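# Tip the lower window sash inward onto the block

## Task

Pull the top of the window's lower sash toward the robot so it tilts inward, and keep tilting until it rests flat on the block; the task fails if the sash is allowed to drop a long way.

## Robot and tools

Robot: two arms, left_arm and right_arm, each ending in the same five-finger right hand, so the hands are not mirror images. Bases in the scene frame: left_arm at (+0.013, +0.460, 0) m, right_arm at (-0.082, -0.584, 0) m. A camera stand sits behind the arms.

Scene frame: origin at table-top height, midway between the nominal bases; +z up, +x out over the table, +y toward the left_arm side. Reported positions (m), quaternions (wxyz) and velocities use this frame. Each hand's hand point sits 0.05 m in front of the palm and 0.15 m from the wrist flange along the fingers. Its +z runs along straight fingers, +y points out of the palm, +x across the palm away from the thumb. Straight fingers extend 0.06 to 0.07 m past the point; a wrist bracket on the little-finger side can strike things, and the wrist can hang lower than the hand and touch the table first.

A row is always 28 numbers in [-1, 1], both arms included even if one is idle: left dx, dy, dz, rx, ry, rz, then left little, ring, middle, index, thumb_bend, thumb_turn, force_limit, speed, then the same fourteen for the right arm. The six pose numbers are an offset, not a pose: measured along scene axes from that arm's Hand target as it stood when the action or move began; 1.0 equals 0.6 m of travel or 180 degrees. rx, ry, rz form one rotation vector, turning about the Hand target's position. Every row in one action counts from the same start, but each new action or call starts from the updated Hand target, so repeating an offset moves further. All six at 0 re-requests the current Hand target. The controller clips commanded orientation to within 32 degrees of the measured one per step.

Hand numbers are absolute targets: for the four fingers and thumb_bend, +1 straight and -1 curled; thumb_turn +1 beside the palm, -1 across in front of it. force_limit maps -1..+1 to roughly 0..10 N at the fingertip (0..15 N for both thumb motors). speed rises from near zero at -1 to full at +0.48 and stays full to +1; use about -0.94 or lower for a gentle close. There is no 'unchanged' value: to keep a hand as is, resend the eight hand numbers of its last executed row (or, if none yet, its hand_measured plus hand_force_limit and hand_speed).

execute_actions: actions is a list of actions; each action is a list of up to 15 rows, one per 1/30 s step, the final row held if fewer are given. cameras picks images by name (cam_high, cam_low, cam_left_wrist, cam_right_wrist, or ["all"]); an empty actions list returns all images by default.

move: target is one 28-number row or a list of up to 15 rows, each an offset from the same starting Hand targets. speed is path top speed in m/s, 0.002 to 3.2, default 0.25 (turns limited to twice that in rad/s), one value or one per target. blend, in m, rounds corners between listed targets; 0 stops at each. stop_force, 4 to 120 N, ends an arm's path when its wrist sensor feels that much push against its travel; unreliable for arms that rotate, and omit it when backing away from a contact. zero (with stop_force only) resets the force reference before the move when true. blocking=false returns early while the move runs (not allowed with stop_force). Paths do not avoid obstacles, lag and overshoot more at speed, and should not pass near an arm's own base. The result adds a move: line with the ending (done, off_target, moving, held, fault) and any limits (paced = pose clipped, held = steps withheld).

wait: seconds 0 to 10, arms hold last commands. stop: brakes a running move. zoom_image: camera plus region [x0, y0, x1, y1] in image pixels (images 672x504, at most 504 wide and high). show_instructions: shows reference pages. zero_wrist_force: arm is left_arm or right_arm. finished_scene: scene is the current scene's number; ends it irreversibly, and the sash must stay in place afterwards.

Results: per arm end_effector_position, end_effector_quat_wxyz, velocities, Hand target (last commanded pose after clipping; the hand often settles a bit short, so send the remaining distance as an offset), joint positions and torques, Wrist force and Wrist torque along the hand's own axes (plus a peak line), and hand_measured, hand_stopped_by (moving, target, force, stalled, fault) and hand_load_n, each six values in motor order.

Avoid: letting the sash drop, hitting fixed or heavy objects, forcing arms against firm contacts (a target even slightly past one can fault), any contact between the two arms or hands, and anything falling off the table. Contact torque at a joint limit (elbow 136, wrist joints 49.1 N m) or roughly 150 N of outside force stops that arm for 10 s. Motors heating to 85 °C brake the arm for 30 s or more; a MOTOR HOT line appears at 70 °C. Prefer slow approaches when touching the sash.

Each tool is called after "Emit:" as name(argument=value, ...), one argument or row to a line, values as JSON.

Reference images:

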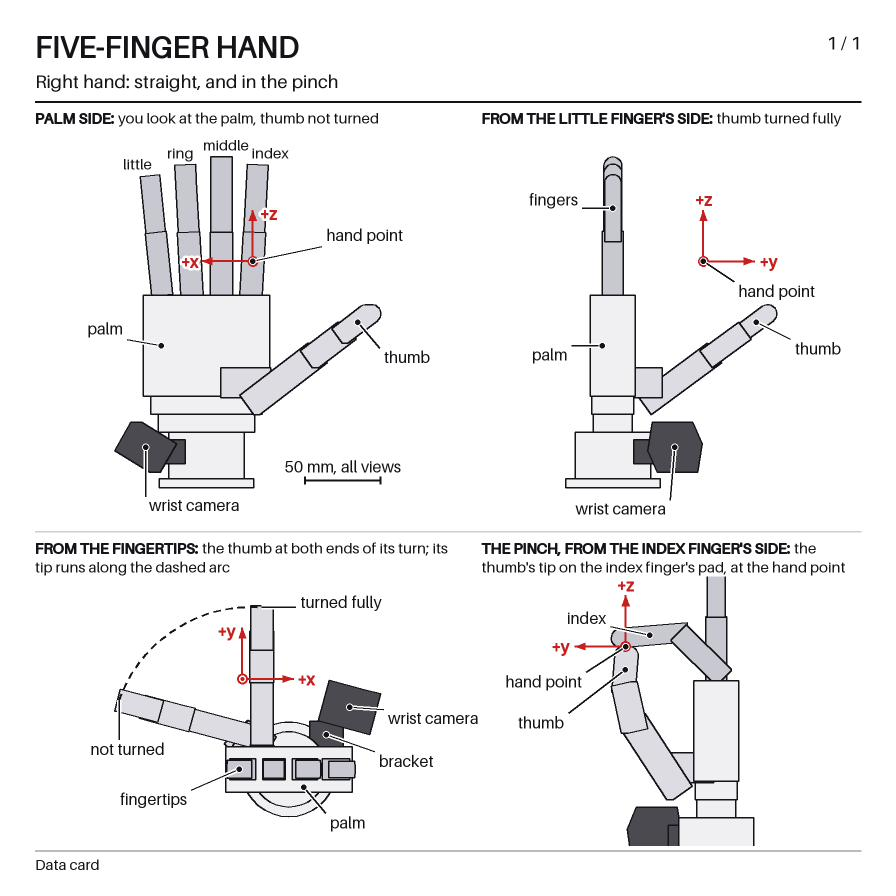

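## Session

Emit:
execute_actions(
  actions=[],
)

Scene clock: 0.00 s.
left_arm: end_effector_position=(+0.1697, +0.0189, +0.1114) hand_measured=(+1.000, +1.000, +1.000, +1.000, +1.000, +1.000) hand_load_n=(+0.5, +0.5, +0.0, +0.0, +0.0, +0.0) hand_stopped_by=(target, target, target, target, target, target) hand_force_limit=0.00 hand_speed=-0.80 end_effector_quat_wxyz=(-0.275, +0.248, +0.928, -0.026) | right_arm: end_effector_position=(+1.0189, -0.5178, +0.3868) hand_measured=(+1.000, +1.000, +1.000, +1.000, +1.000, +1.000) hand_load_n=(+0.0, +0.0, +0.0, +0.0, +0.0, +0.0) hand_stopped_by=(target, target, target, target, target, target) hand_force_limit=0.00 hand_speed=-0.80 end_effector_quat_wxyz=(+0.354, +0.503, +0.481, +0.625)
Joint positions: left_arm=[-1.418 -1.163 1.941 0.981 2.101 -2.426] | right_arm=[-0.174 -1.053 1.532 -0.512 1.168 0.306]
Joint velocities: within noise
Joint torques (N m): no reading
Motor temperatures (°C): left_arm=[38 33 30 33 43 42] | right_arm=[29 35 42 46 46 46]
Wrist force (N): no reading
Wrist torque (N m): no reading
Wrist force, peak (N): no reading
Hand target: left_arm +0.1697, +0.0189, +0.1114; -0.275, +0.248, +0.928, -0.026 | right_arm +1.0189, -0.5178, +0.3868; +0.354, +0.503, +0.481, +0.625

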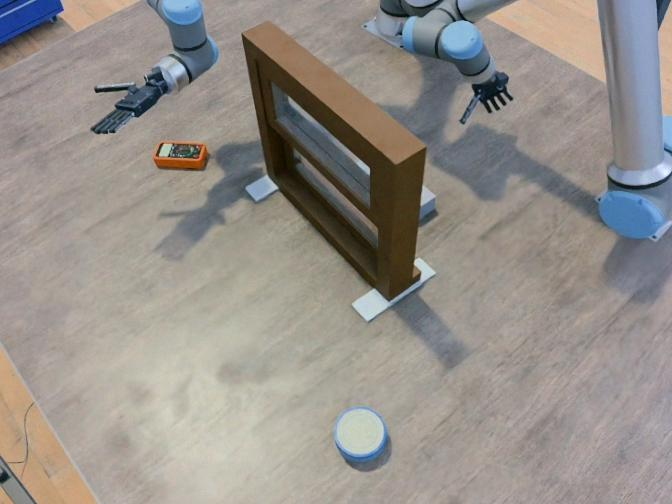

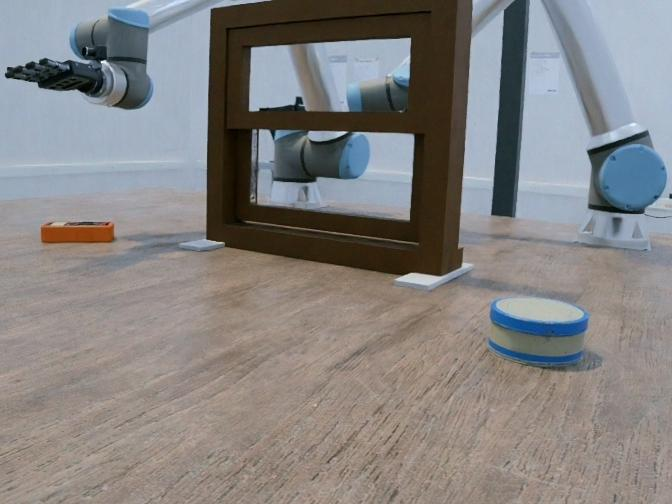

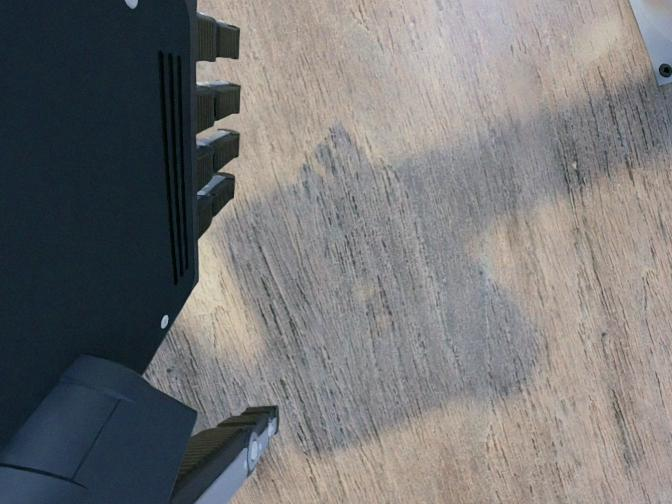

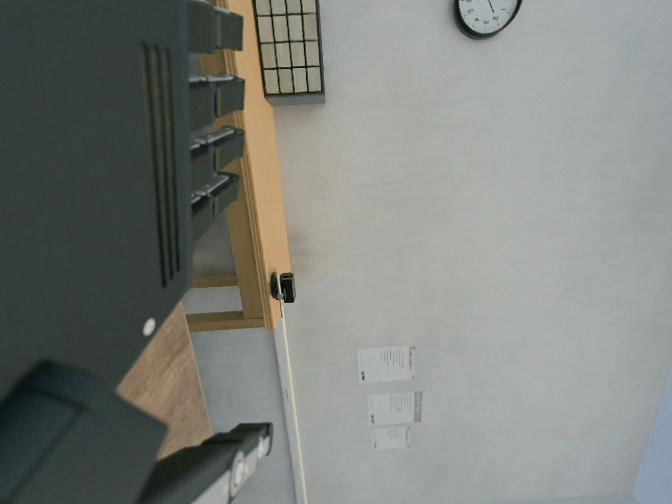

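Emit:
zoom_image(
  camera="cam_high",
  region=[230, 10, 450, 330],
)

Emit:
zoom_image(
  camera="cam_low",
  region=[180, 0, 480, 300],
)

Scaled by 1.575.

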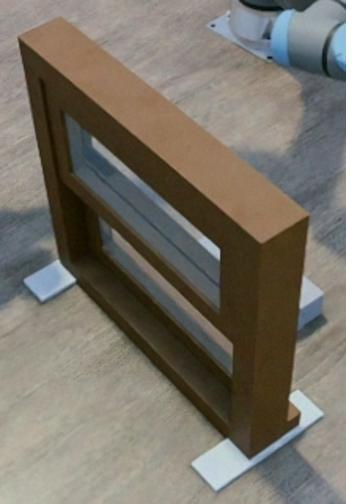

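Scaled by 1.680.

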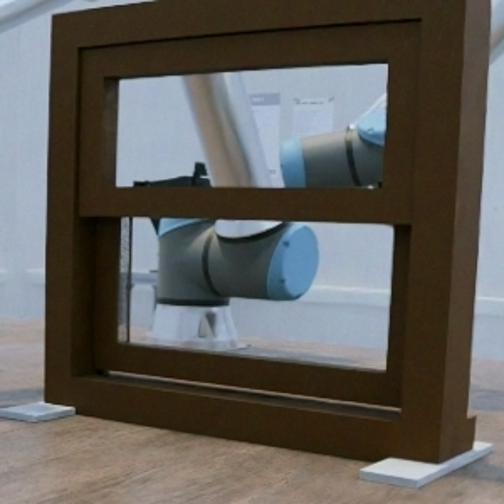

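Emit:
move(
  target=[0.16,-0.115,0.39,0,-0.5,0,1,1,1,1,1,1,0,-0.8,0,0,0,0,0,0,1,1,1,1,1,1,0,-0.8],
  speed=0.4,
  cameras=["all"],
)

Scene clock: 6.33 s.
left_arm: end_effector_position=(+0.2656, -0.0501, +0.3453) hand_measured=(+1.000, +1.000, +1.000, +1.000, +1.000, +1.000) hand_load_n=(+0.0, +0.0, +0.0, +0.0, +0.0, +0.0) hand_stopped_by=(target, target, target, target, target, target) hand_force_limit=0.00 hand_speed=-0.80 end_effector_quat_wxyz=(+0.462, +0.194, +0.851, +0.157) | right_arm: end_effector_position=(+1.0189, -0.5178, +0.3868) hand_measured=(+1.000, +1.000, +1.000, +1.000, +1.000, +1.000) hand_load_n=(+0.0, +0.0, +0.0, +0.0, +0.0, +0.0) hand_stopped_by=(target, target, target, target, target, target) hand_force_limit=0.00 hand_speed=-0.80 end_effector_quat_wxyz=(+0.354, +0.503, +0.481, +0.625)
Joint positions: left_arm=[-1.869 -1.204 1.937 1.417 0.677 -3.287] | right_arm=[-0.174 -1.053 1.532 -0.512 1.168 0.306]
Joint torques (N m): left_arm=[11.43 -41.33 -17.42 6.59 -4.8 -3.3] | right_arm=[-1.8 -76.14 -37.12 -1.87 0.65 -0.25]
Wrist force (N): left_arm=[4.6 -2.3 0.0] | right_arm=[0.1 0.2 0.0]
Wrist torque (N m): left_arm=[-0.17 -0.47 0.29] | right_arm=[0.03 -0.01 0.01]
Wrist force, peak (N): left_arm=[4.6 -2.3 0.0] | right_arm=[0.3 0.5 0.2]
Hand target: left_arm +0.2657, -0.0501, +0.3454; +0.462, +0.194, +0.851, +0.157 | right_arm +1.0189, -0.5178, +0.3868; +0.354, +0.503, +0.481, +0.625
Off the commanded pose: left_arm 0.000 m, 0 deg | right_arm 0.000 m, 0 deg.
move: done
camera_calibration:
cam_left_wrist: T_world_to_cam=[[-0.00470836, 0.952088, 0.305789, -0.0597481], [0.00394816, -0.305772, 0.952097, -0.349328], [0.999981, 0.00569011, -0.00231931, -0.1496], [0, 0, 0, 1]] pos_world=[0.150696, -0.049078, 0.350517]

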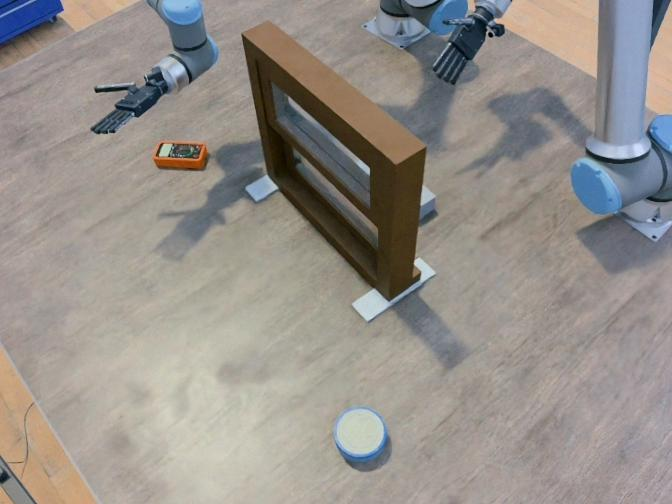

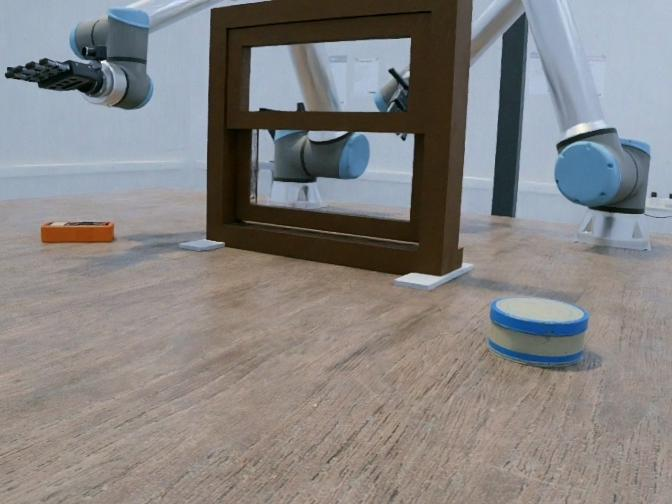

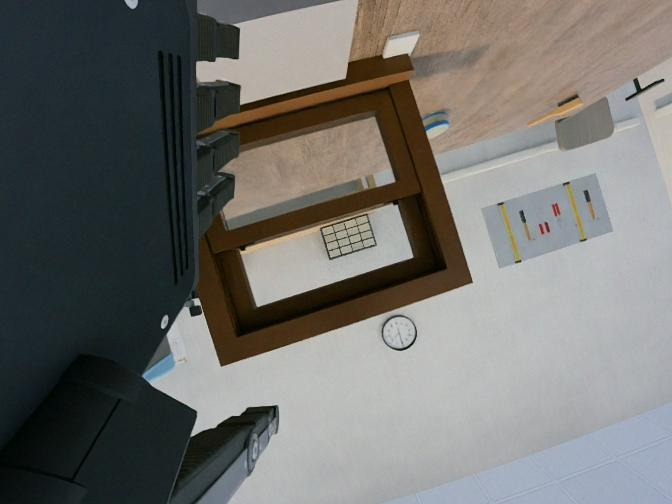

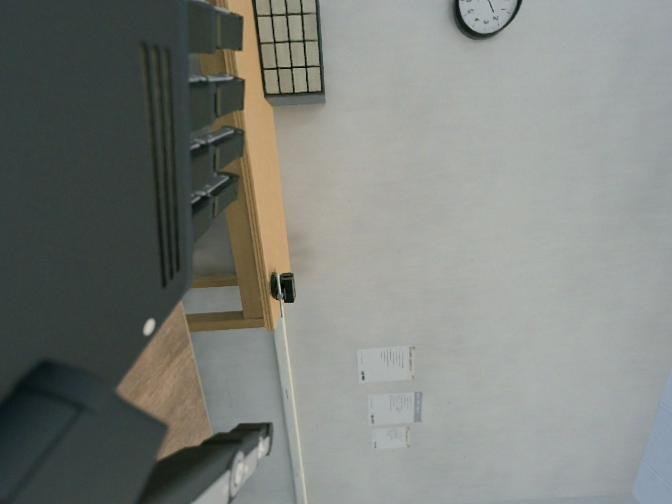

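Emit:
zoom_image(
  camera="cam_left_wrist",
  region=[190, 20, 490, 370],
)

Scaled by 1.440.

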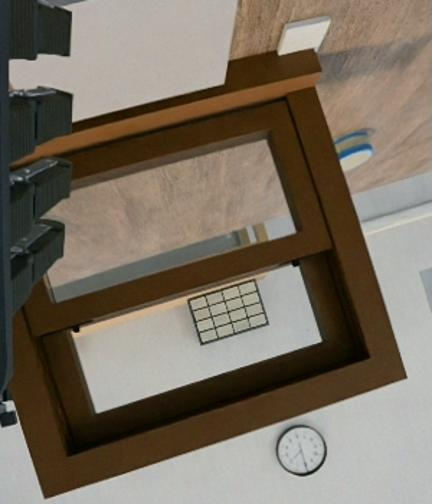

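Emit:
zoom_image(
  camera="cam_left_wrist",
  region=[360, 170, 440, 230],
)

Emit:
zoom_image(
  camera="cam_left_wrist",
  region=[210, 210, 290, 270],
)

Scaled by 6.300.

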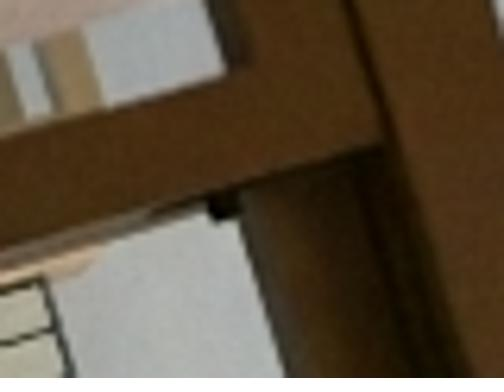

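Scaled by 6.300.

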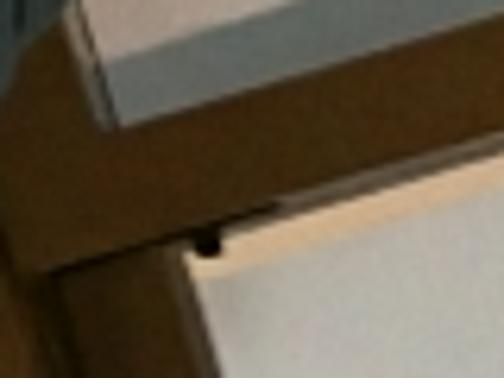

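Emit:
move(
  target=[0.40,0.12,0.04,0,0.167,0,1,1,1,1,1,1,0,-0.8,0,0,0,0,0,0,1,1,1,1,1,1,0,-0.8],
  speed=0.25,
  cameras=["cam_left_wrist"],
)

Scene clock: 10.07 s.
left_arm: end_effector_position=(+0.5055, +0.0219, +0.3694) hand_measured=(+1.000, +1.000, +1.000, +1.000, +1.000, +1.000) hand_load_n=(+0.0, +0.0, +0.0, +0.0, +0.0, -0.5) hand_stopped_by=(target, target, target, target, target, target) hand_force_limit=0.00 hand_speed=-0.80 end_effector_quat_wxyz=(+0.226, +0.228, +0.942, +0.102) | right_arm: end_effector_position=(+1.0189, -0.5178, +0.3868) hand_measured=(+1.000, +1.000, +1.000, +1.000, +1.000, +1.000) hand_load_n=(+0.0, +0.0, +0.0, +0.0, +0.0, +0.0) hand_stopped_by=(target, target, target, target, target, target) hand_force_limit=0.00 hand_speed=-0.80 end_effector_quat_wxyz=(+0.354, +0.503, +0.481, +0.625)
Joint positions: left_arm=[-1.289 -1.325 1.673 1.177 1.073 -2.384] | right_arm=[-0.174 -1.053 1.532 -0.512 1.168 0.306]
Joint torques (N m): left_arm=[12.74 -45.78 -42.32 6.97 1.87 4.51] | right_arm=[-1.22 -76.24 -37.58 -2.01 0.63 -0.17]
Wrist force (N): left_arm=[2.3 -1.6 0.5] | right_arm=[0.0 0.1 0.0]
Wrist torque (N m): left_arm=[-0.17 -0.16 -0.06] | right_arm=[0.00 0.01 0.00]
Wrist force, peak (N): left_arm=[4.8 -2.3 -0.5] | right_arm=[-0.2 0.4 0.1]
Hand target: left_arm +0.5057, +0.0219, +0.3694; +0.225, +0.228, +0.942, +0.102 | right_arm +1.0189, -0.5178, +0.3868; +0.354, +0.503, +0.481, +0.625
Off the commanded pose: left_arm 0.000 m, 0 deg | right_arm 0.000 m, 0 deg.
move: done
camera_calibration:
cam_left_wrist: T_world_to_cam=[[0.148761, 0.952086, 0.267212, -0.19788], [0.479852, -0.305773, 0.822341, -0.54381], [0.864646, 0.00589012, -0.502348, -0.136767], [0, 0, 0, 1]] pos_world=[0.40864, 0.0229218, 0.431368]
Images, in order (width x height): cam_left_wrist 672x504.

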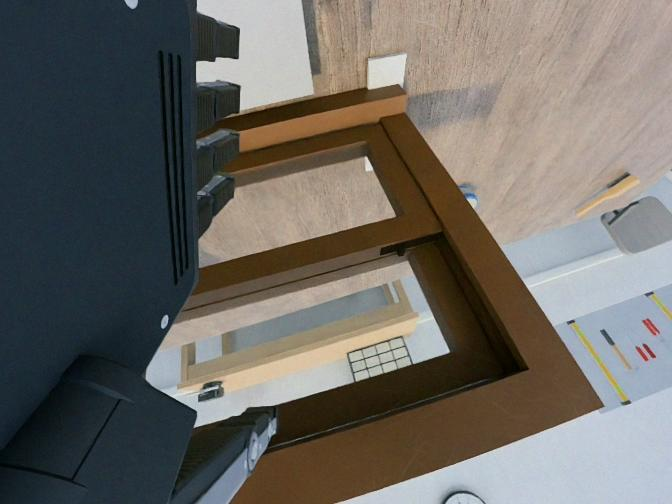

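Emit:
zoom_image(
  camera="cam_left_wrist",
  region=[340, 200, 460, 290],
)

Scaled by 4.200.

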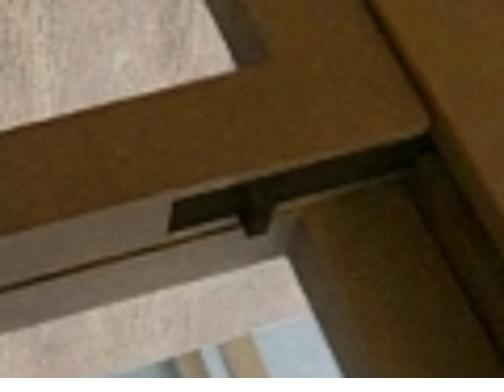

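Emit:
move(
  target=[0.0,0.13,0.13,-0.429,-0.102,0.502,1,1,1,1,1,1,0,-0.8,-0.80,0.0,0.1,0,0,0,1,1,1,1,1,1,0,-0.8],
  speed=0.4,
  cameras=["all"],
)

Scene clock: 23.60 s.
left_arm: end_effector_position=(+0.5057, +0.0999, +0.4474) hand_measured=(+1.000, +1.000, +1.000, +1.000, +1.000, +1.000) hand_load_n=(+0.0, +0.0, +0.0, +0.0, +0.0, +0.0) hand_stopped_by=(target, target, target, target, target, target) hand_force_limit=0.00 hand_speed=-0.80 end_effector_quat_wxyz=(-0.298, +0.639, -0.644, +0.297) | right_arm: end_effector_position=(+0.5390, -0.5178, +0.4467) hand_measured=(+1.000, +1.000, +1.000, +1.000, +1.000, +1.000) hand_load_n=(+0.0, +0.0, +0.0, +0.0, +0.0, +0.0) hand_stopped_by=(target, target, target, target, target, target) hand_force_limit=0.00 hand_speed=-0.80 end_effector_quat_wxyz=(+0.354, +0.503, +0.481, +0.625)
Joint positions: left_arm=[-1.21 -1.531 1.674 1.041 0.773 -4.189] | right_arm=[-0.402 -1.923 2.368 -0.483 0.941 0.315]
Joint torques (N m): left_arm=[-8.74 -28.51 -28.36 5.96 -4.26 -3.54] | right_arm=[-14.06 -16.03 -30.28 1.53 -3.23 2.3]
Wrist force (N): left_arm=[1.5 1.4 0.1] | right_arm=[0.2 -0.3 0.1]
Wrist torque (N m): left_arm=[0.12 -0.15 0.19] | right_arm=[-0.05 -0.05 -0.18]
Wrist force, peak (N): left_arm=[3.3 -0.6 1.4] | right_arm=[-0.6 0.2 0.8]
Hand target: left_arm +0.5057, +0.0999, +0.4474; -0.298, +0.639, -0.644, +0.297 | right_arm +0.5389, -0.5178, +0.4468; +0.354, +0.503, +0.481, +0.625
Off the commanded pose: left_arm 0.000 m, 0 deg | right_arm 0.000 m, 0 deg.
move: done
camera_calibration:
cam_left_wrist: T_world_to_cam=[[-0.689304, -0.225658, -0.688432, 0.675983], [-0.495653, 0.839943, 0.22096, 0.0637634], [0.528382, 0.493532, -0.690824, 0.107484], [0, 0, 0, 1]] pos_world=[0.44077, 0.0459367, 0.525531]
cam_right_wrist: T_world_to_cam=[[-0.0222398, -0.0493274, 0.998535, -0.466413], [-0.272786, -0.960585, -0.0535283, -0.322693], [0.961818, -0.273577, 0.00790741, -0.548796], [0, 0, 0, 1]] pos_world=[0.429443, -0.483118, 0.452796]

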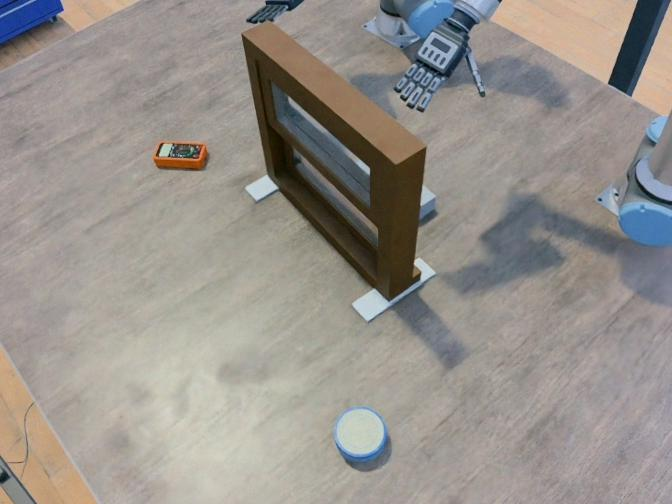

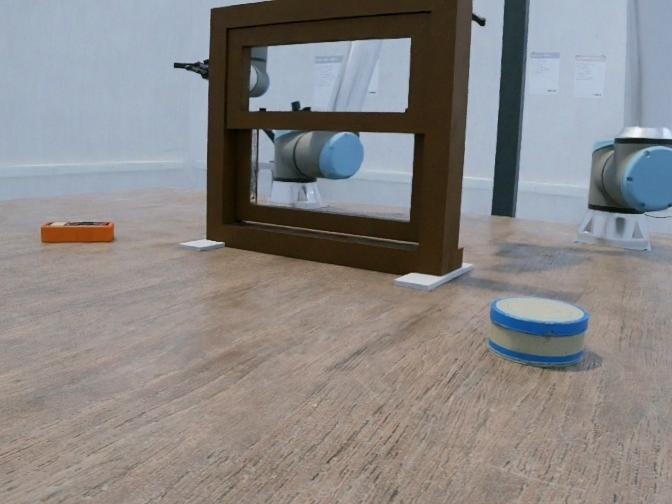

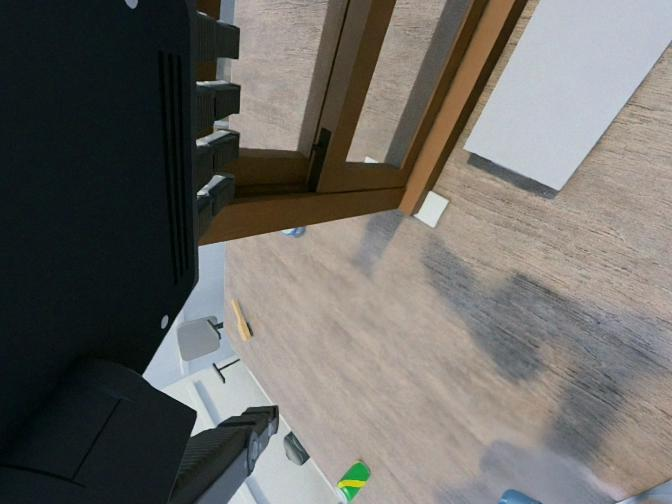

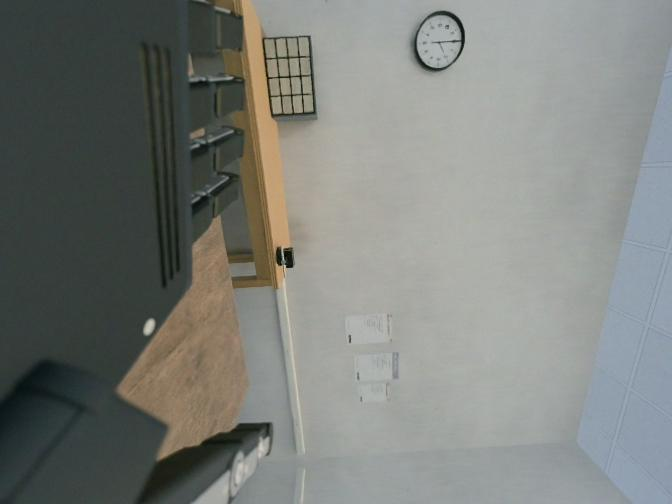

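Emit:
zoom_image(
  camera="cam_left_wrist",
  region=[230, 0, 530, 240],
)

Emit:
zoom_image(
  camera="cam_left_wrist",
  region=[280, 110, 380, 210],
)

Scaled by 1.680.

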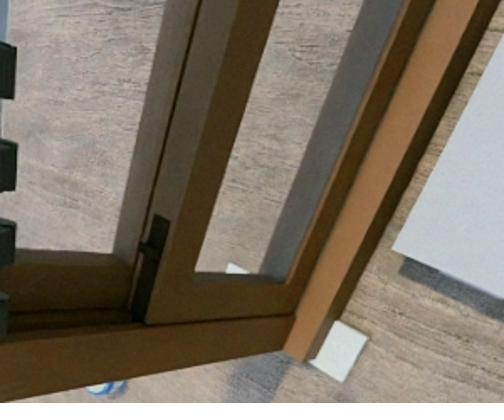

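Scaled by 5.040.

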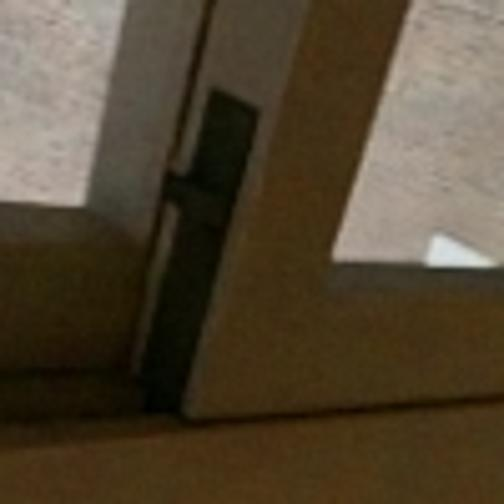

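Emit:
zoom_image(
  camera="cam_high",
  region=[400, 160, 460, 220],
)

Emit:
zoom_image(
  camera="cam_left_wrist",
  region=[440, 110, 600, 230],
)

Scaled by 8.400.

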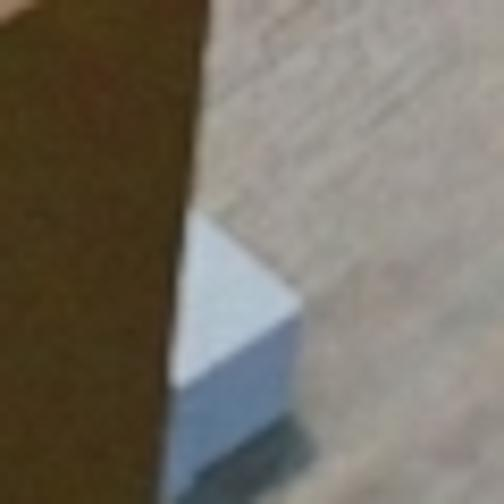

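Scaled by 3.150.

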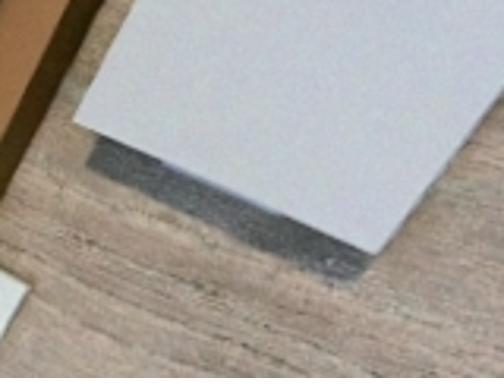

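Emit:
move(
  target=[0.083,0.037,-0.15,0,0.0556,0,0.3,0.3,0.3,1,1,1,0,-0.2,0,0,0,0,0,0,1,1,1,1,1,1,0,-0.8],
  speed=0.2,
  cameras=["cam_left_wrist"],
)

Scene clock: 32.40 s.
left_arm: end_effector_position=(+0.5554, +0.1221, +0.3575) hand_measured=(+0.300, +0.300, +0.300, +1.000, +1.000, +1.000) hand_load_n=(+0.0, +0.0, +0.0, +0.0, +0.0, -0.5) hand_stopped_by=(target, target, target, target, target, target) hand_force_limit=0.00 hand_speed=-0.20 end_effector_quat_wxyz=(-0.240, +0.662, -0.668, +0.240) | right_arm: end_effector_position=(+0.5389, -0.5178, +0.4468) hand_measured=(+1.000, +1.000, +1.000, +1.000, +1.000, +1.000) hand_load_n=(+0.0, +0.0, +0.0, +0.0, +0.0, +0.0) hand_stopped_by=(target, target, target, target, target, target) hand_force_limit=0.00 hand_speed=-0.80 end_effector_quat_wxyz=(+0.354, +0.503, +0.481, +0.625)
Joint positions: left_arm=[-1.029 -1.431 1.678 0.925 0.988 -4.053] | right_arm=[-0.402 -1.923 2.368 -0.483 0.941 0.315]
Joint torques (N m): left_arm=[10.61 -39.98 -42.37 0.84 2.37 3.36] | right_arm=[-13.79 -15.82 -30.35 1.81 -3.27 0.53]
Wrist force (N): left_arm=[1.4 1.6 0.0] | right_arm=[0.2 -0.2 0.3]
Wrist torque (N m): left_arm=[0.18 -0.11 0.01] | right_arm=[-0.06 -0.05 -0.17]
Wrist force, peak (N): left_arm=[2.4 2.0 0.1] | right_arm=[0.5 -0.6 0.2]
Hand target: left_arm +0.5555, +0.1221, +0.3574; -0.240, +0.662, -0.668, +0.240 | right_arm +0.5389, -0.5178, +0.4468; +0.354, +0.503, +0.481, +0.625
Off the commanded pose: left_arm 0.000 m, 0 deg | right_arm 0.000 m, 0 deg.
move: done
camera_calibration:
cam_left_wrist: T_world_to_cam=[[-0.798203, -0.225918, -0.55842, 0.667414], [-0.450071, 0.83981, 0.303571, 0.0347049], [0.400384, 0.49364, -0.772018, 0.108376], [0, 0, 0, 1]] pos_world=[0.50496, 0.0681364, 0.44583]
Images, in order (width x height): cam_left_wrist 672x504.

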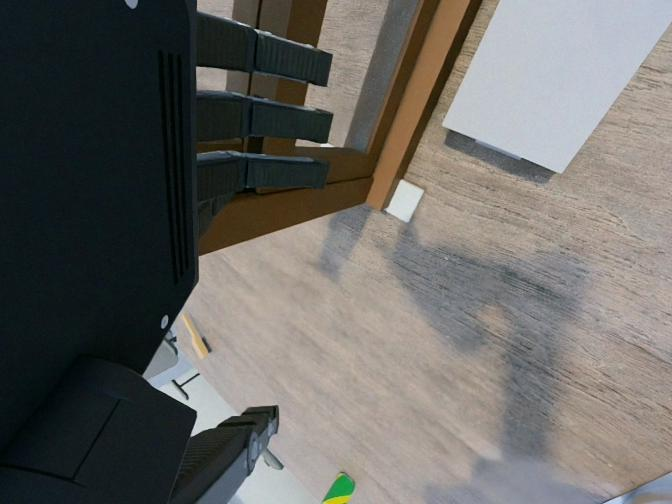

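Emit:
move(
  target=[0,0,0,0,0,0,0.3,0.3,0.3,1,1,1,0,-0.2,-0.06,0.1,0.05,0.845,0.166,-0.396,1,1,1,1,1,1,0,-0.2],
  speed=0.4,
  cameras=["cam_high","cam_right_wrist"],
)

Scene clock: 38.80 s.
left_arm: end_effector_position=(+0.5555, +0.1221, +0.3574) hand_measured=(+0.300, +0.300, +0.300, +1.000, +1.000, +1.000) hand_load_n=(+0.0, +0.0, +0.0, +0.0, +0.0, +0.0) hand_stopped_by=(target, target, target, target, target, target) hand_force_limit=0.00 hand_speed=-0.20 end_effector_quat_wxyz=(-0.240, +0.662, -0.668, +0.240) | right_arm: end_effector_position=(+0.5029, -0.4578, +0.4768) hand_measured=(+1.000, +1.000, +1.000, +1.000, +1.000, +1.000) hand_load_n=(+0.0, +0.0, +0.0, +0.0, +0.0, +0.0) hand_stopped_by=(target, target, target, target, target, target) hand_force_limit=0.00 hand_speed=-0.20 end_effector_quat_wxyz=(-0.242, +0.665, -0.663, +0.244)
Joint positions: left_arm=[-1.029 -1.431 1.678 0.925 0.989 -4.052] | right_arm=[-0.195 -1.644 1.636 0.886 1.46 3.004]
Joint torques (N m): left_arm=[11.74 -37.56 -42.71 0.81 1.86 3.51] | right_arm=[-16.19 -24.4 -31.38 5.47 -3.47 2.28]
Wrist force (N): left_arm=[1.0 2.1 -0.1] | right_arm=[0.8 2.1 0.7]
Wrist torque (N m): left_arm=[0.25 -0.04 0.00] | right_arm=[-0.33 0.02 -0.16]
Wrist force, peak (N): left_arm=[1.6 2.3 0.5] | right_arm=[1.3 2.2 1.1]
Hand target: left_arm +0.5555, +0.1221, +0.3574; -0.240, +0.662, -0.668, +0.240 | right_arm +0.5029, -0.4578, +0.4768; -0.242, +0.665, -0.663, +0.243
Off the commanded pose: left_arm 0.000 m, 0 deg | right_arm 0.000 m, 0 deg.
move: done
camera_calibration:
cam_right_wrist: T_world_to_cam=[[-0.741989, -0.250598, -0.621814, 0.548104], [-0.487107, 0.838796, 0.243204, 0.516737], [0.460628, 0.483344, -0.744446, 0.459402], [0, 0, 0, 1]] pos_world=[0.44678, -0.518132, 0.557146]
Images, in order (width x height): cam_high 672x504, cam_right_wrist 672x504.

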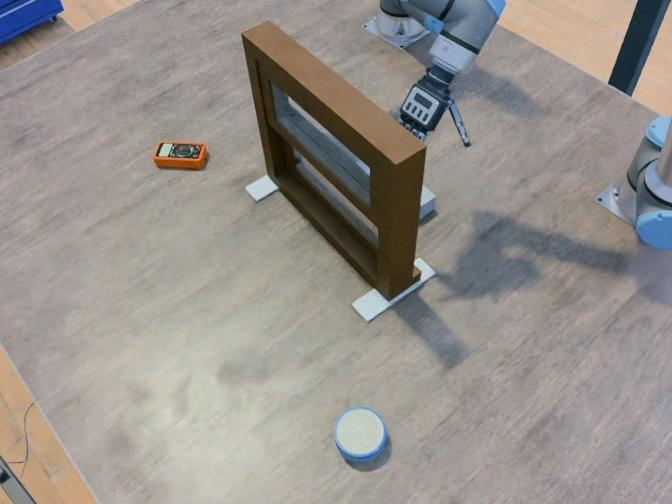

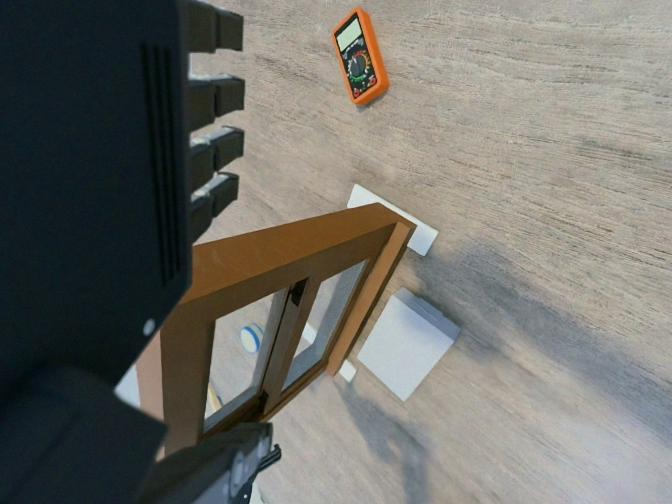

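Emit:
zoom_image(
  camera="cam_right_wrist",
  region=[320, 260, 480, 420],
)

Emit:
zoom_image(
  camera="cam_right_wrist",
  region=[250, 260, 350, 360],
)

Emit:
zoom_image(
  camera="cam_right_wrist",
  region=[220, 360, 320, 460],
)

Scaled by 3.150.

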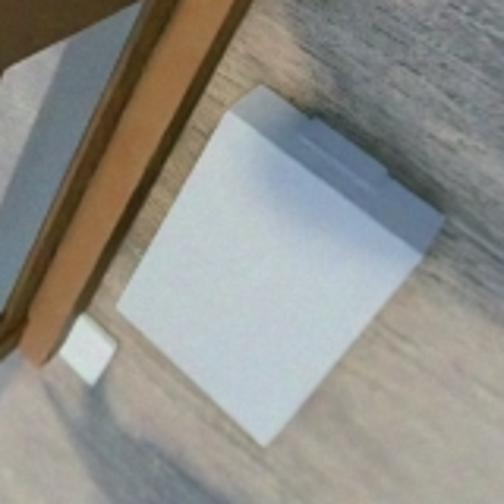

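Scaled by 5.040.

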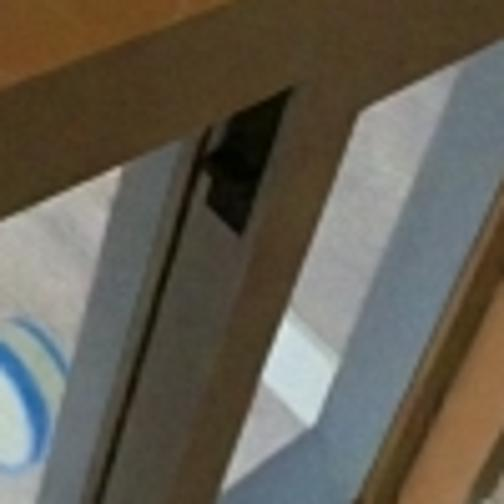

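Scaled by 5.040.

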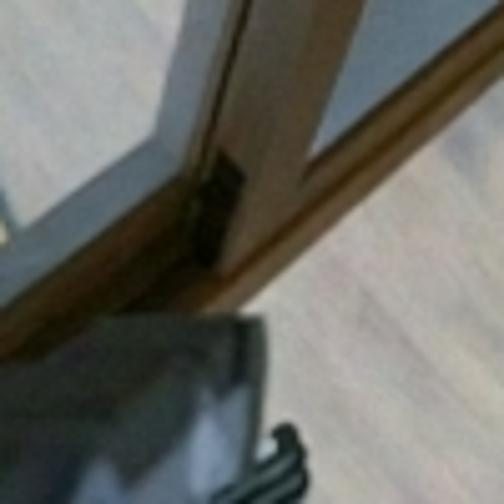

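Emit:
move(
  target=[0,0,0,0,0,0,0.3,0.3,0.3,1,1,1,0,-0.2,0.038,0.338,-0.166,0,0,0,1,1,1,1,1,1,0,-0.2],
  speed=0.2,
  cameras=["cam_high","cam_right_wrist","cam_low"],
)

Scene clock: 43.47 s.
left_arm: end_effector_position=(+0.5555, +0.1221, +0.3574) hand_measured=(+0.300, +0.300, +0.300, +1.000, +1.000, +1.000) hand_load_n=(+0.0, +0.0, +0.0, +0.0, +0.0, +0.0) hand_stopped_by=(target, target, target, target, target, target) hand_force_limit=0.00 hand_speed=-0.20 end_effector_quat_wxyz=(-0.240, +0.662, -0.668, +0.240) | right_arm: end_effector_position=(+0.5256, -0.2552, +0.3773) hand_measured=(+1.000, +1.000, +1.000, +1.000, +1.000, +1.000) hand_load_n=(+0.0, +0.0, +0.0, +0.0, +0.0, +0.0) hand_stopped_by=(target, target, target, target, target, target) hand_force_limit=0.00 hand_speed=-0.20 end_effector_quat_wxyz=(-0.242, +0.665, -0.663, +0.243)
Joint positions: left_arm=[-1.029 -1.431 1.678 0.925 0.989 -4.052] | right_arm=[0.223 -1.461 1.625 0.721 1.727 3.326]
Joint torques (N m): left_arm=[11.56 -36.26 -42.08 0.92 1.76 3.73] | right_arm=[12.61 -37.15 -45.31 -1.1 4.2 2.31]
Wrist force (N): left_arm=[0.9 2.1 -0.1] | right_arm=[0.4 2.0 1.0]
Wrist torque (N m): left_arm=[0.25 -0.04 0.00] | right_arm=[-0.40 0.02 -0.18]
Wrist force, peak (N): left_arm=[1.0 2.6 -0.2] | right_arm=[-0.6 2.7 1.4]
Hand target: left_arm +0.5555, +0.1221, +0.3574; -0.240, +0.662, -0.668, +0.240 | right_arm +0.5257, -0.2550, +0.3772; -0.242, +0.665, -0.663, +0.243
Off the commanded pose: left_arm 0.000 m, 0 deg | right_arm 0.000 m, 0 deg.
move: done
camera_calibration:
cam_right_wrist: T_world_to_cam=[[-0.742035, -0.250157, -0.621937, 0.554077], [-0.487026, 0.838689, 0.243733, 0.381811], [0.460641, 0.483758, -0.74417, 0.276823], [0, 0, 0, 1]] pos_world=[0.46958, -0.31553, 0.457545]
Images, in order (width x height): cam_high 672x504, cam_low 672x504, cam_right_wrist 672x504.

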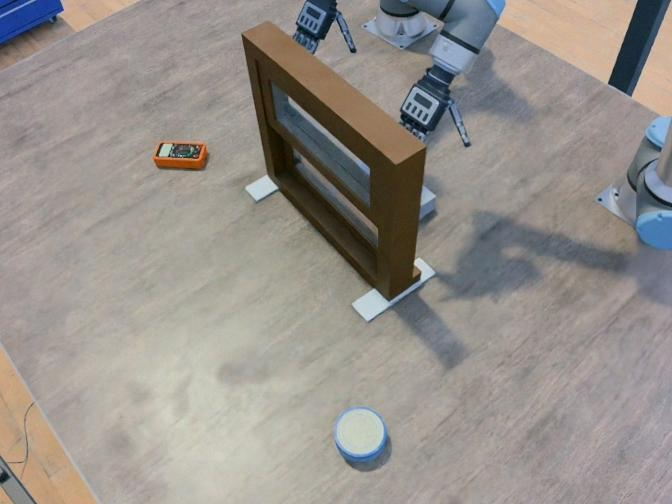

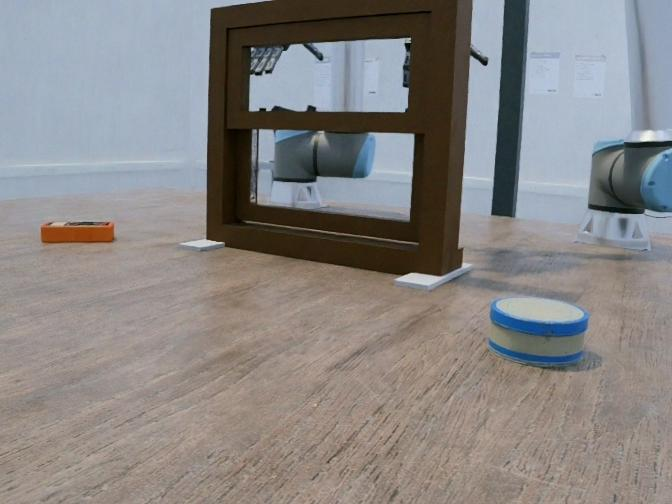

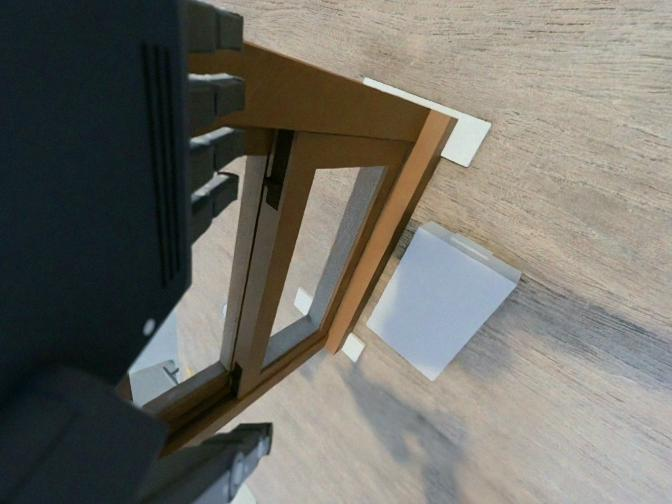

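Emit:
zoom_image(
  camera="cam_right_wrist",
  region=[190, 110, 330, 230],
)

Emit:
zoom_image(
  camera="cam_right_wrist",
  region=[200, 340, 290, 420],
)

Emit:
zoom_image(
  camera="cam_low",
  region=[230, 30, 430, 140],
)

Scaled by 3.600.

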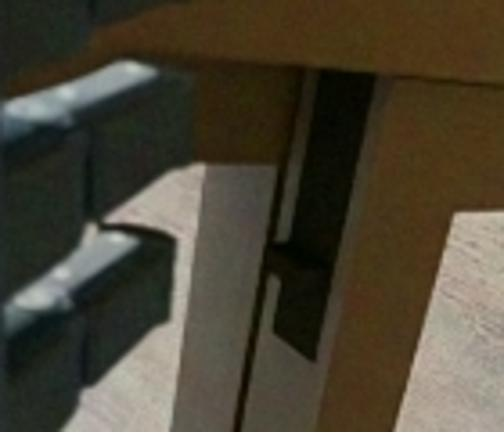

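Scaled by 5.600.

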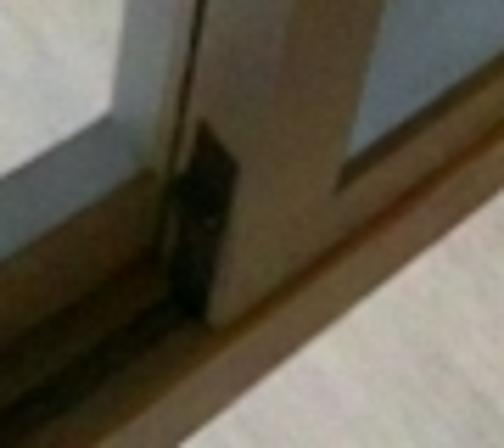

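Scaled by 2.520.

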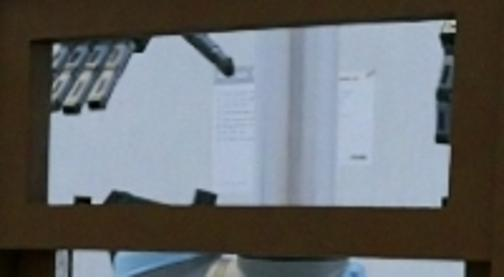

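Emit:
move(
  target=[0,0,0,0,0,0,0.3,0.3,0.3,1,1,1,0,-0.2,0.083,0.02,-0.05,0,0,0,-1,-1,-1,1,1,1,0,-0.2],
  speed=0.1,
  cameras=["cam_low","cam_right_wrist"],
)

Emit:
zoom_image(
  camera="cam_low",
  region=[235, 40, 325, 120],
)

Emit:
zoom_image(
  camera="cam_right_wrist",
  region=[190, 110, 330, 230],
)

Scene clock: 49.57 s.
left_arm: end_effector_position=(+0.5555, +0.1221, +0.3574) hand_measured=(+0.300, +0.300, +0.300, +1.000, +1.000, +1.000) hand_load_n=(+0.0, +0.0, +0.0, +0.0, +0.0, +0.0) hand_stopped_by=(target, target, target, target, target, target) hand_force_limit=0.00 hand_speed=-0.20 end_effector_quat_wxyz=(-0.240, +0.662, -0.668, +0.240) | right_arm: end_effector_position=(+0.5753, -0.2431, +0.3473) hand_measured=(-1.000, -1.000, -1.000, +1.000, +1.000, +1.000) hand_load_n=(+0.0, +0.0, +0.0, +0.0, -0.5, -0.5) hand_stopped_by=(target, target, target, target, target, target) hand_force_limit=0.00 hand_speed=-0.20 end_effector_quat_wxyz=(-0.242, +0.665, -0.663, +0.243)
Joint positions: left_arm=[-1.029 -1.431 1.678 0.925 0.989 -4.052] | right_arm=[0.223 -1.37 1.572 0.683 1.727 3.325]
Joint torques (N m): left_arm=[11.89 -37.58 -41.99 0.97 1.95 3.62] | right_arm=[7.26 -43.98 -45.22 -1.5 0.53 0.35]
Wrist force (N): left_arm=[1.3 1.9 0.0] | right_arm=[0.4 1.9 0.9]
Wrist torque (N m): left_arm=[0.22 -0.09 0.02] | right_arm=[-0.38 0.03 -0.09]
Wrist force, peak (N): left_arm=[1.5 2.4 0.5] | right_arm=[0.4 2.5 1.3]
Hand target: left_arm +0.5555, +0.1221, +0.3574; -0.240, +0.662, -0.668, +0.240 | right_arm +0.5755, -0.2430, +0.3472; -0.242, +0.665, -0.663, +0.243
Off the commanded pose: left_arm 0.000 m, 0 deg | right_arm 0.000 m, 0 deg.
move: done
camera_calibration:
cam_right_wrist: T_world_to_cam=[[-0.742112, -0.250104, -0.621866, 0.575338], [-0.486942, 0.838726, 0.243776, 0.403055], [0.460606, 0.483721, -0.744215, 0.225898], [0, 0, 0, 1]] pos_world=[0.519179, -0.30343, 0.427645]
Images, in order (width x height): cam_low 672x504, cam_right_wrist 672x504.

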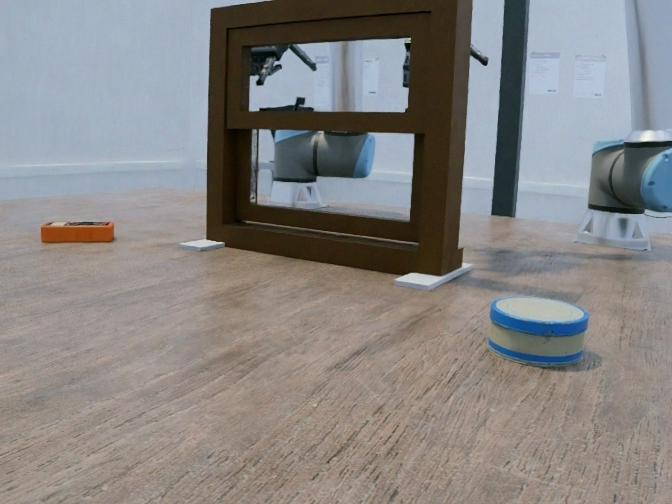

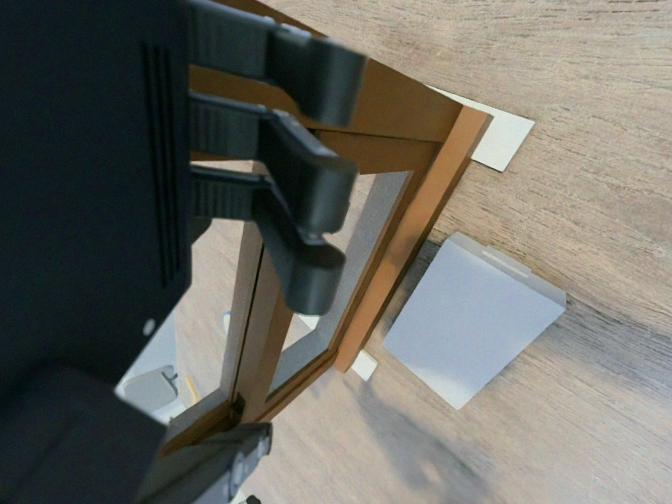

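Scaled by 5.600.

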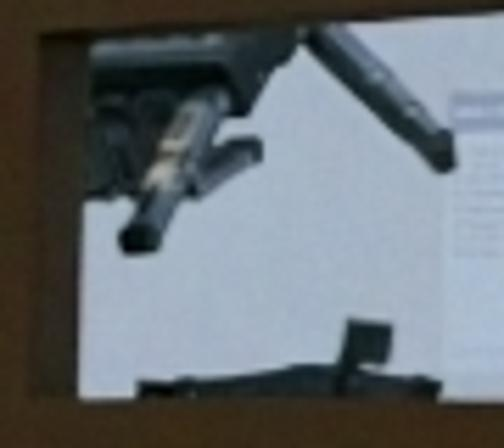

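Scaled by 3.600.

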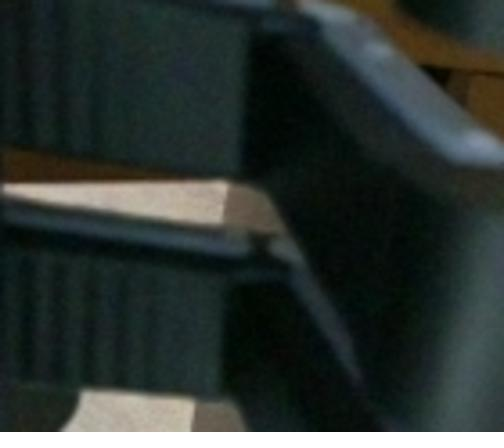

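Emit:
zoom_image(
  camera="cam_low",
  region=[245, 90, 285, 120],
)

Emit:
zoom_image(
  camera="cam_low",
  region=[385, 90, 425, 120],
)

Scaled by 12.600.

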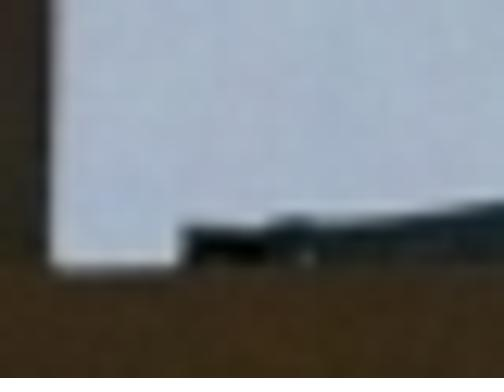

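Scaled by 12.600.

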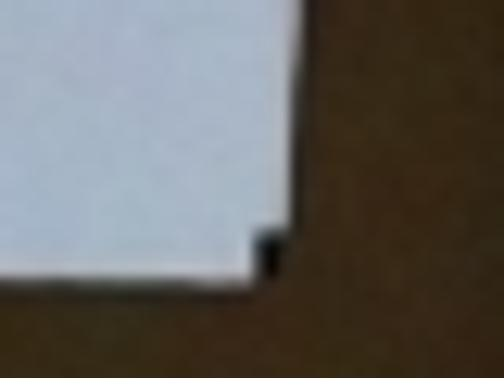

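Emit:
move(
  target=[0,0,0,0,0,0,0.3,0.3,0.3,1,1,1,0,-0.2,0.0167,-0.0067,-0.0667,0,0,0,-1,-1,-1,1,1,1,0,-0.2],
  speed=0.06,
  cameras=["cam_low"],
)

Emit:
zoom_image(
  camera="cam_low",
  region=[240, 70, 300, 120],
)

Scene clock: 52.67 s.
left_arm: end_effector_position=(+0.5555, +0.1221, +0.3574) hand_measured=(+0.300, +0.300, +0.300, +1.000, +1.000, +1.000) hand_load_n=(+0.0, +0.0, +0.0, +0.0, +0.0, -0.5) hand_stopped_by=(target, target, target, target, target, target) hand_force_limit=0.00 hand_speed=-0.20 end_effector_quat_wxyz=(-0.240, +0.662, -0.668, +0.240) | right_arm: end_effector_position=(+0.5854, -0.2470, +0.3074) hand_measured=(-1.000, -1.000, -1.000, +1.000, +1.000, +1.000) hand_load_n=(+0.0, +0.0, +0.0, +0.0, +0.0, -0.5) hand_stopped_by=(target, target, target, target, target, target) hand_force_limit=0.00 hand_speed=-0.20 end_effector_quat_wxyz=(-0.242, +0.665, -0.663, +0.243)
Joint positions: left_arm=[-1.029 -1.431 1.678 0.925 0.989 -4.052] | right_arm=[0.212 -1.343 1.611 0.616 1.72 3.317]
Joint torques (N m): left_arm=[10.04 -38.49 -41.03 0.69 1.59 3.46] | right_arm=[-16.05 -43.32 -29.83 -1.5 -3.03 -2.7]
Wrist force (N): left_arm=[1.4 2.1 -0.2] | right_arm=[0.6 2.2 1.0]
Wrist torque (N m): left_arm=[0.24 -0.11 0.03] | right_arm=[-0.33 0.00 0.14]
Wrist force, peak (N): left_arm=[1.6 2.2 0.4] | right_arm=[0.8 2.4 1.1]
Hand target: left_arm +0.5555, +0.1221, +0.3574; -0.240, +0.662, -0.668, +0.240 | right_arm +0.5855, -0.2470, +0.3071; -0.242, +0.665, -0.663, +0.243
Off the commanded pose: left_arm 0.000 m, 0 deg | right_arm 0.000 m, 0 deg.
move: done
Images, in order (width x height): cam_low 672x504.

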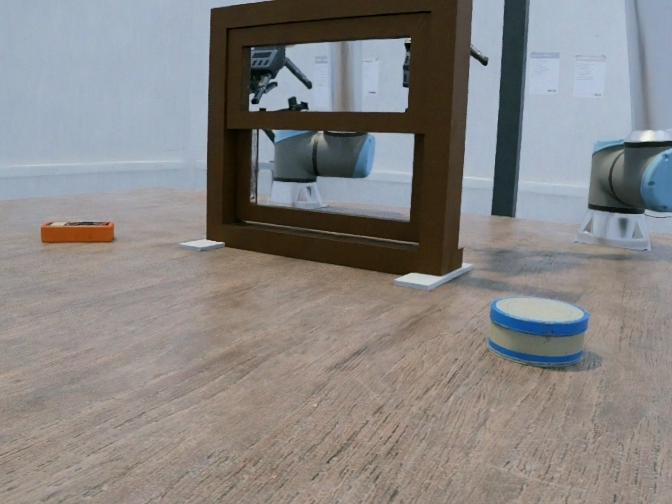

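Scaled by 8.400.

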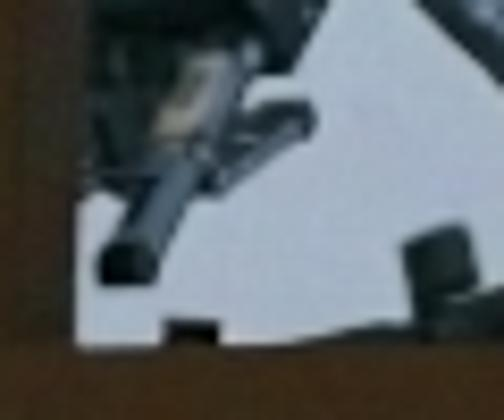

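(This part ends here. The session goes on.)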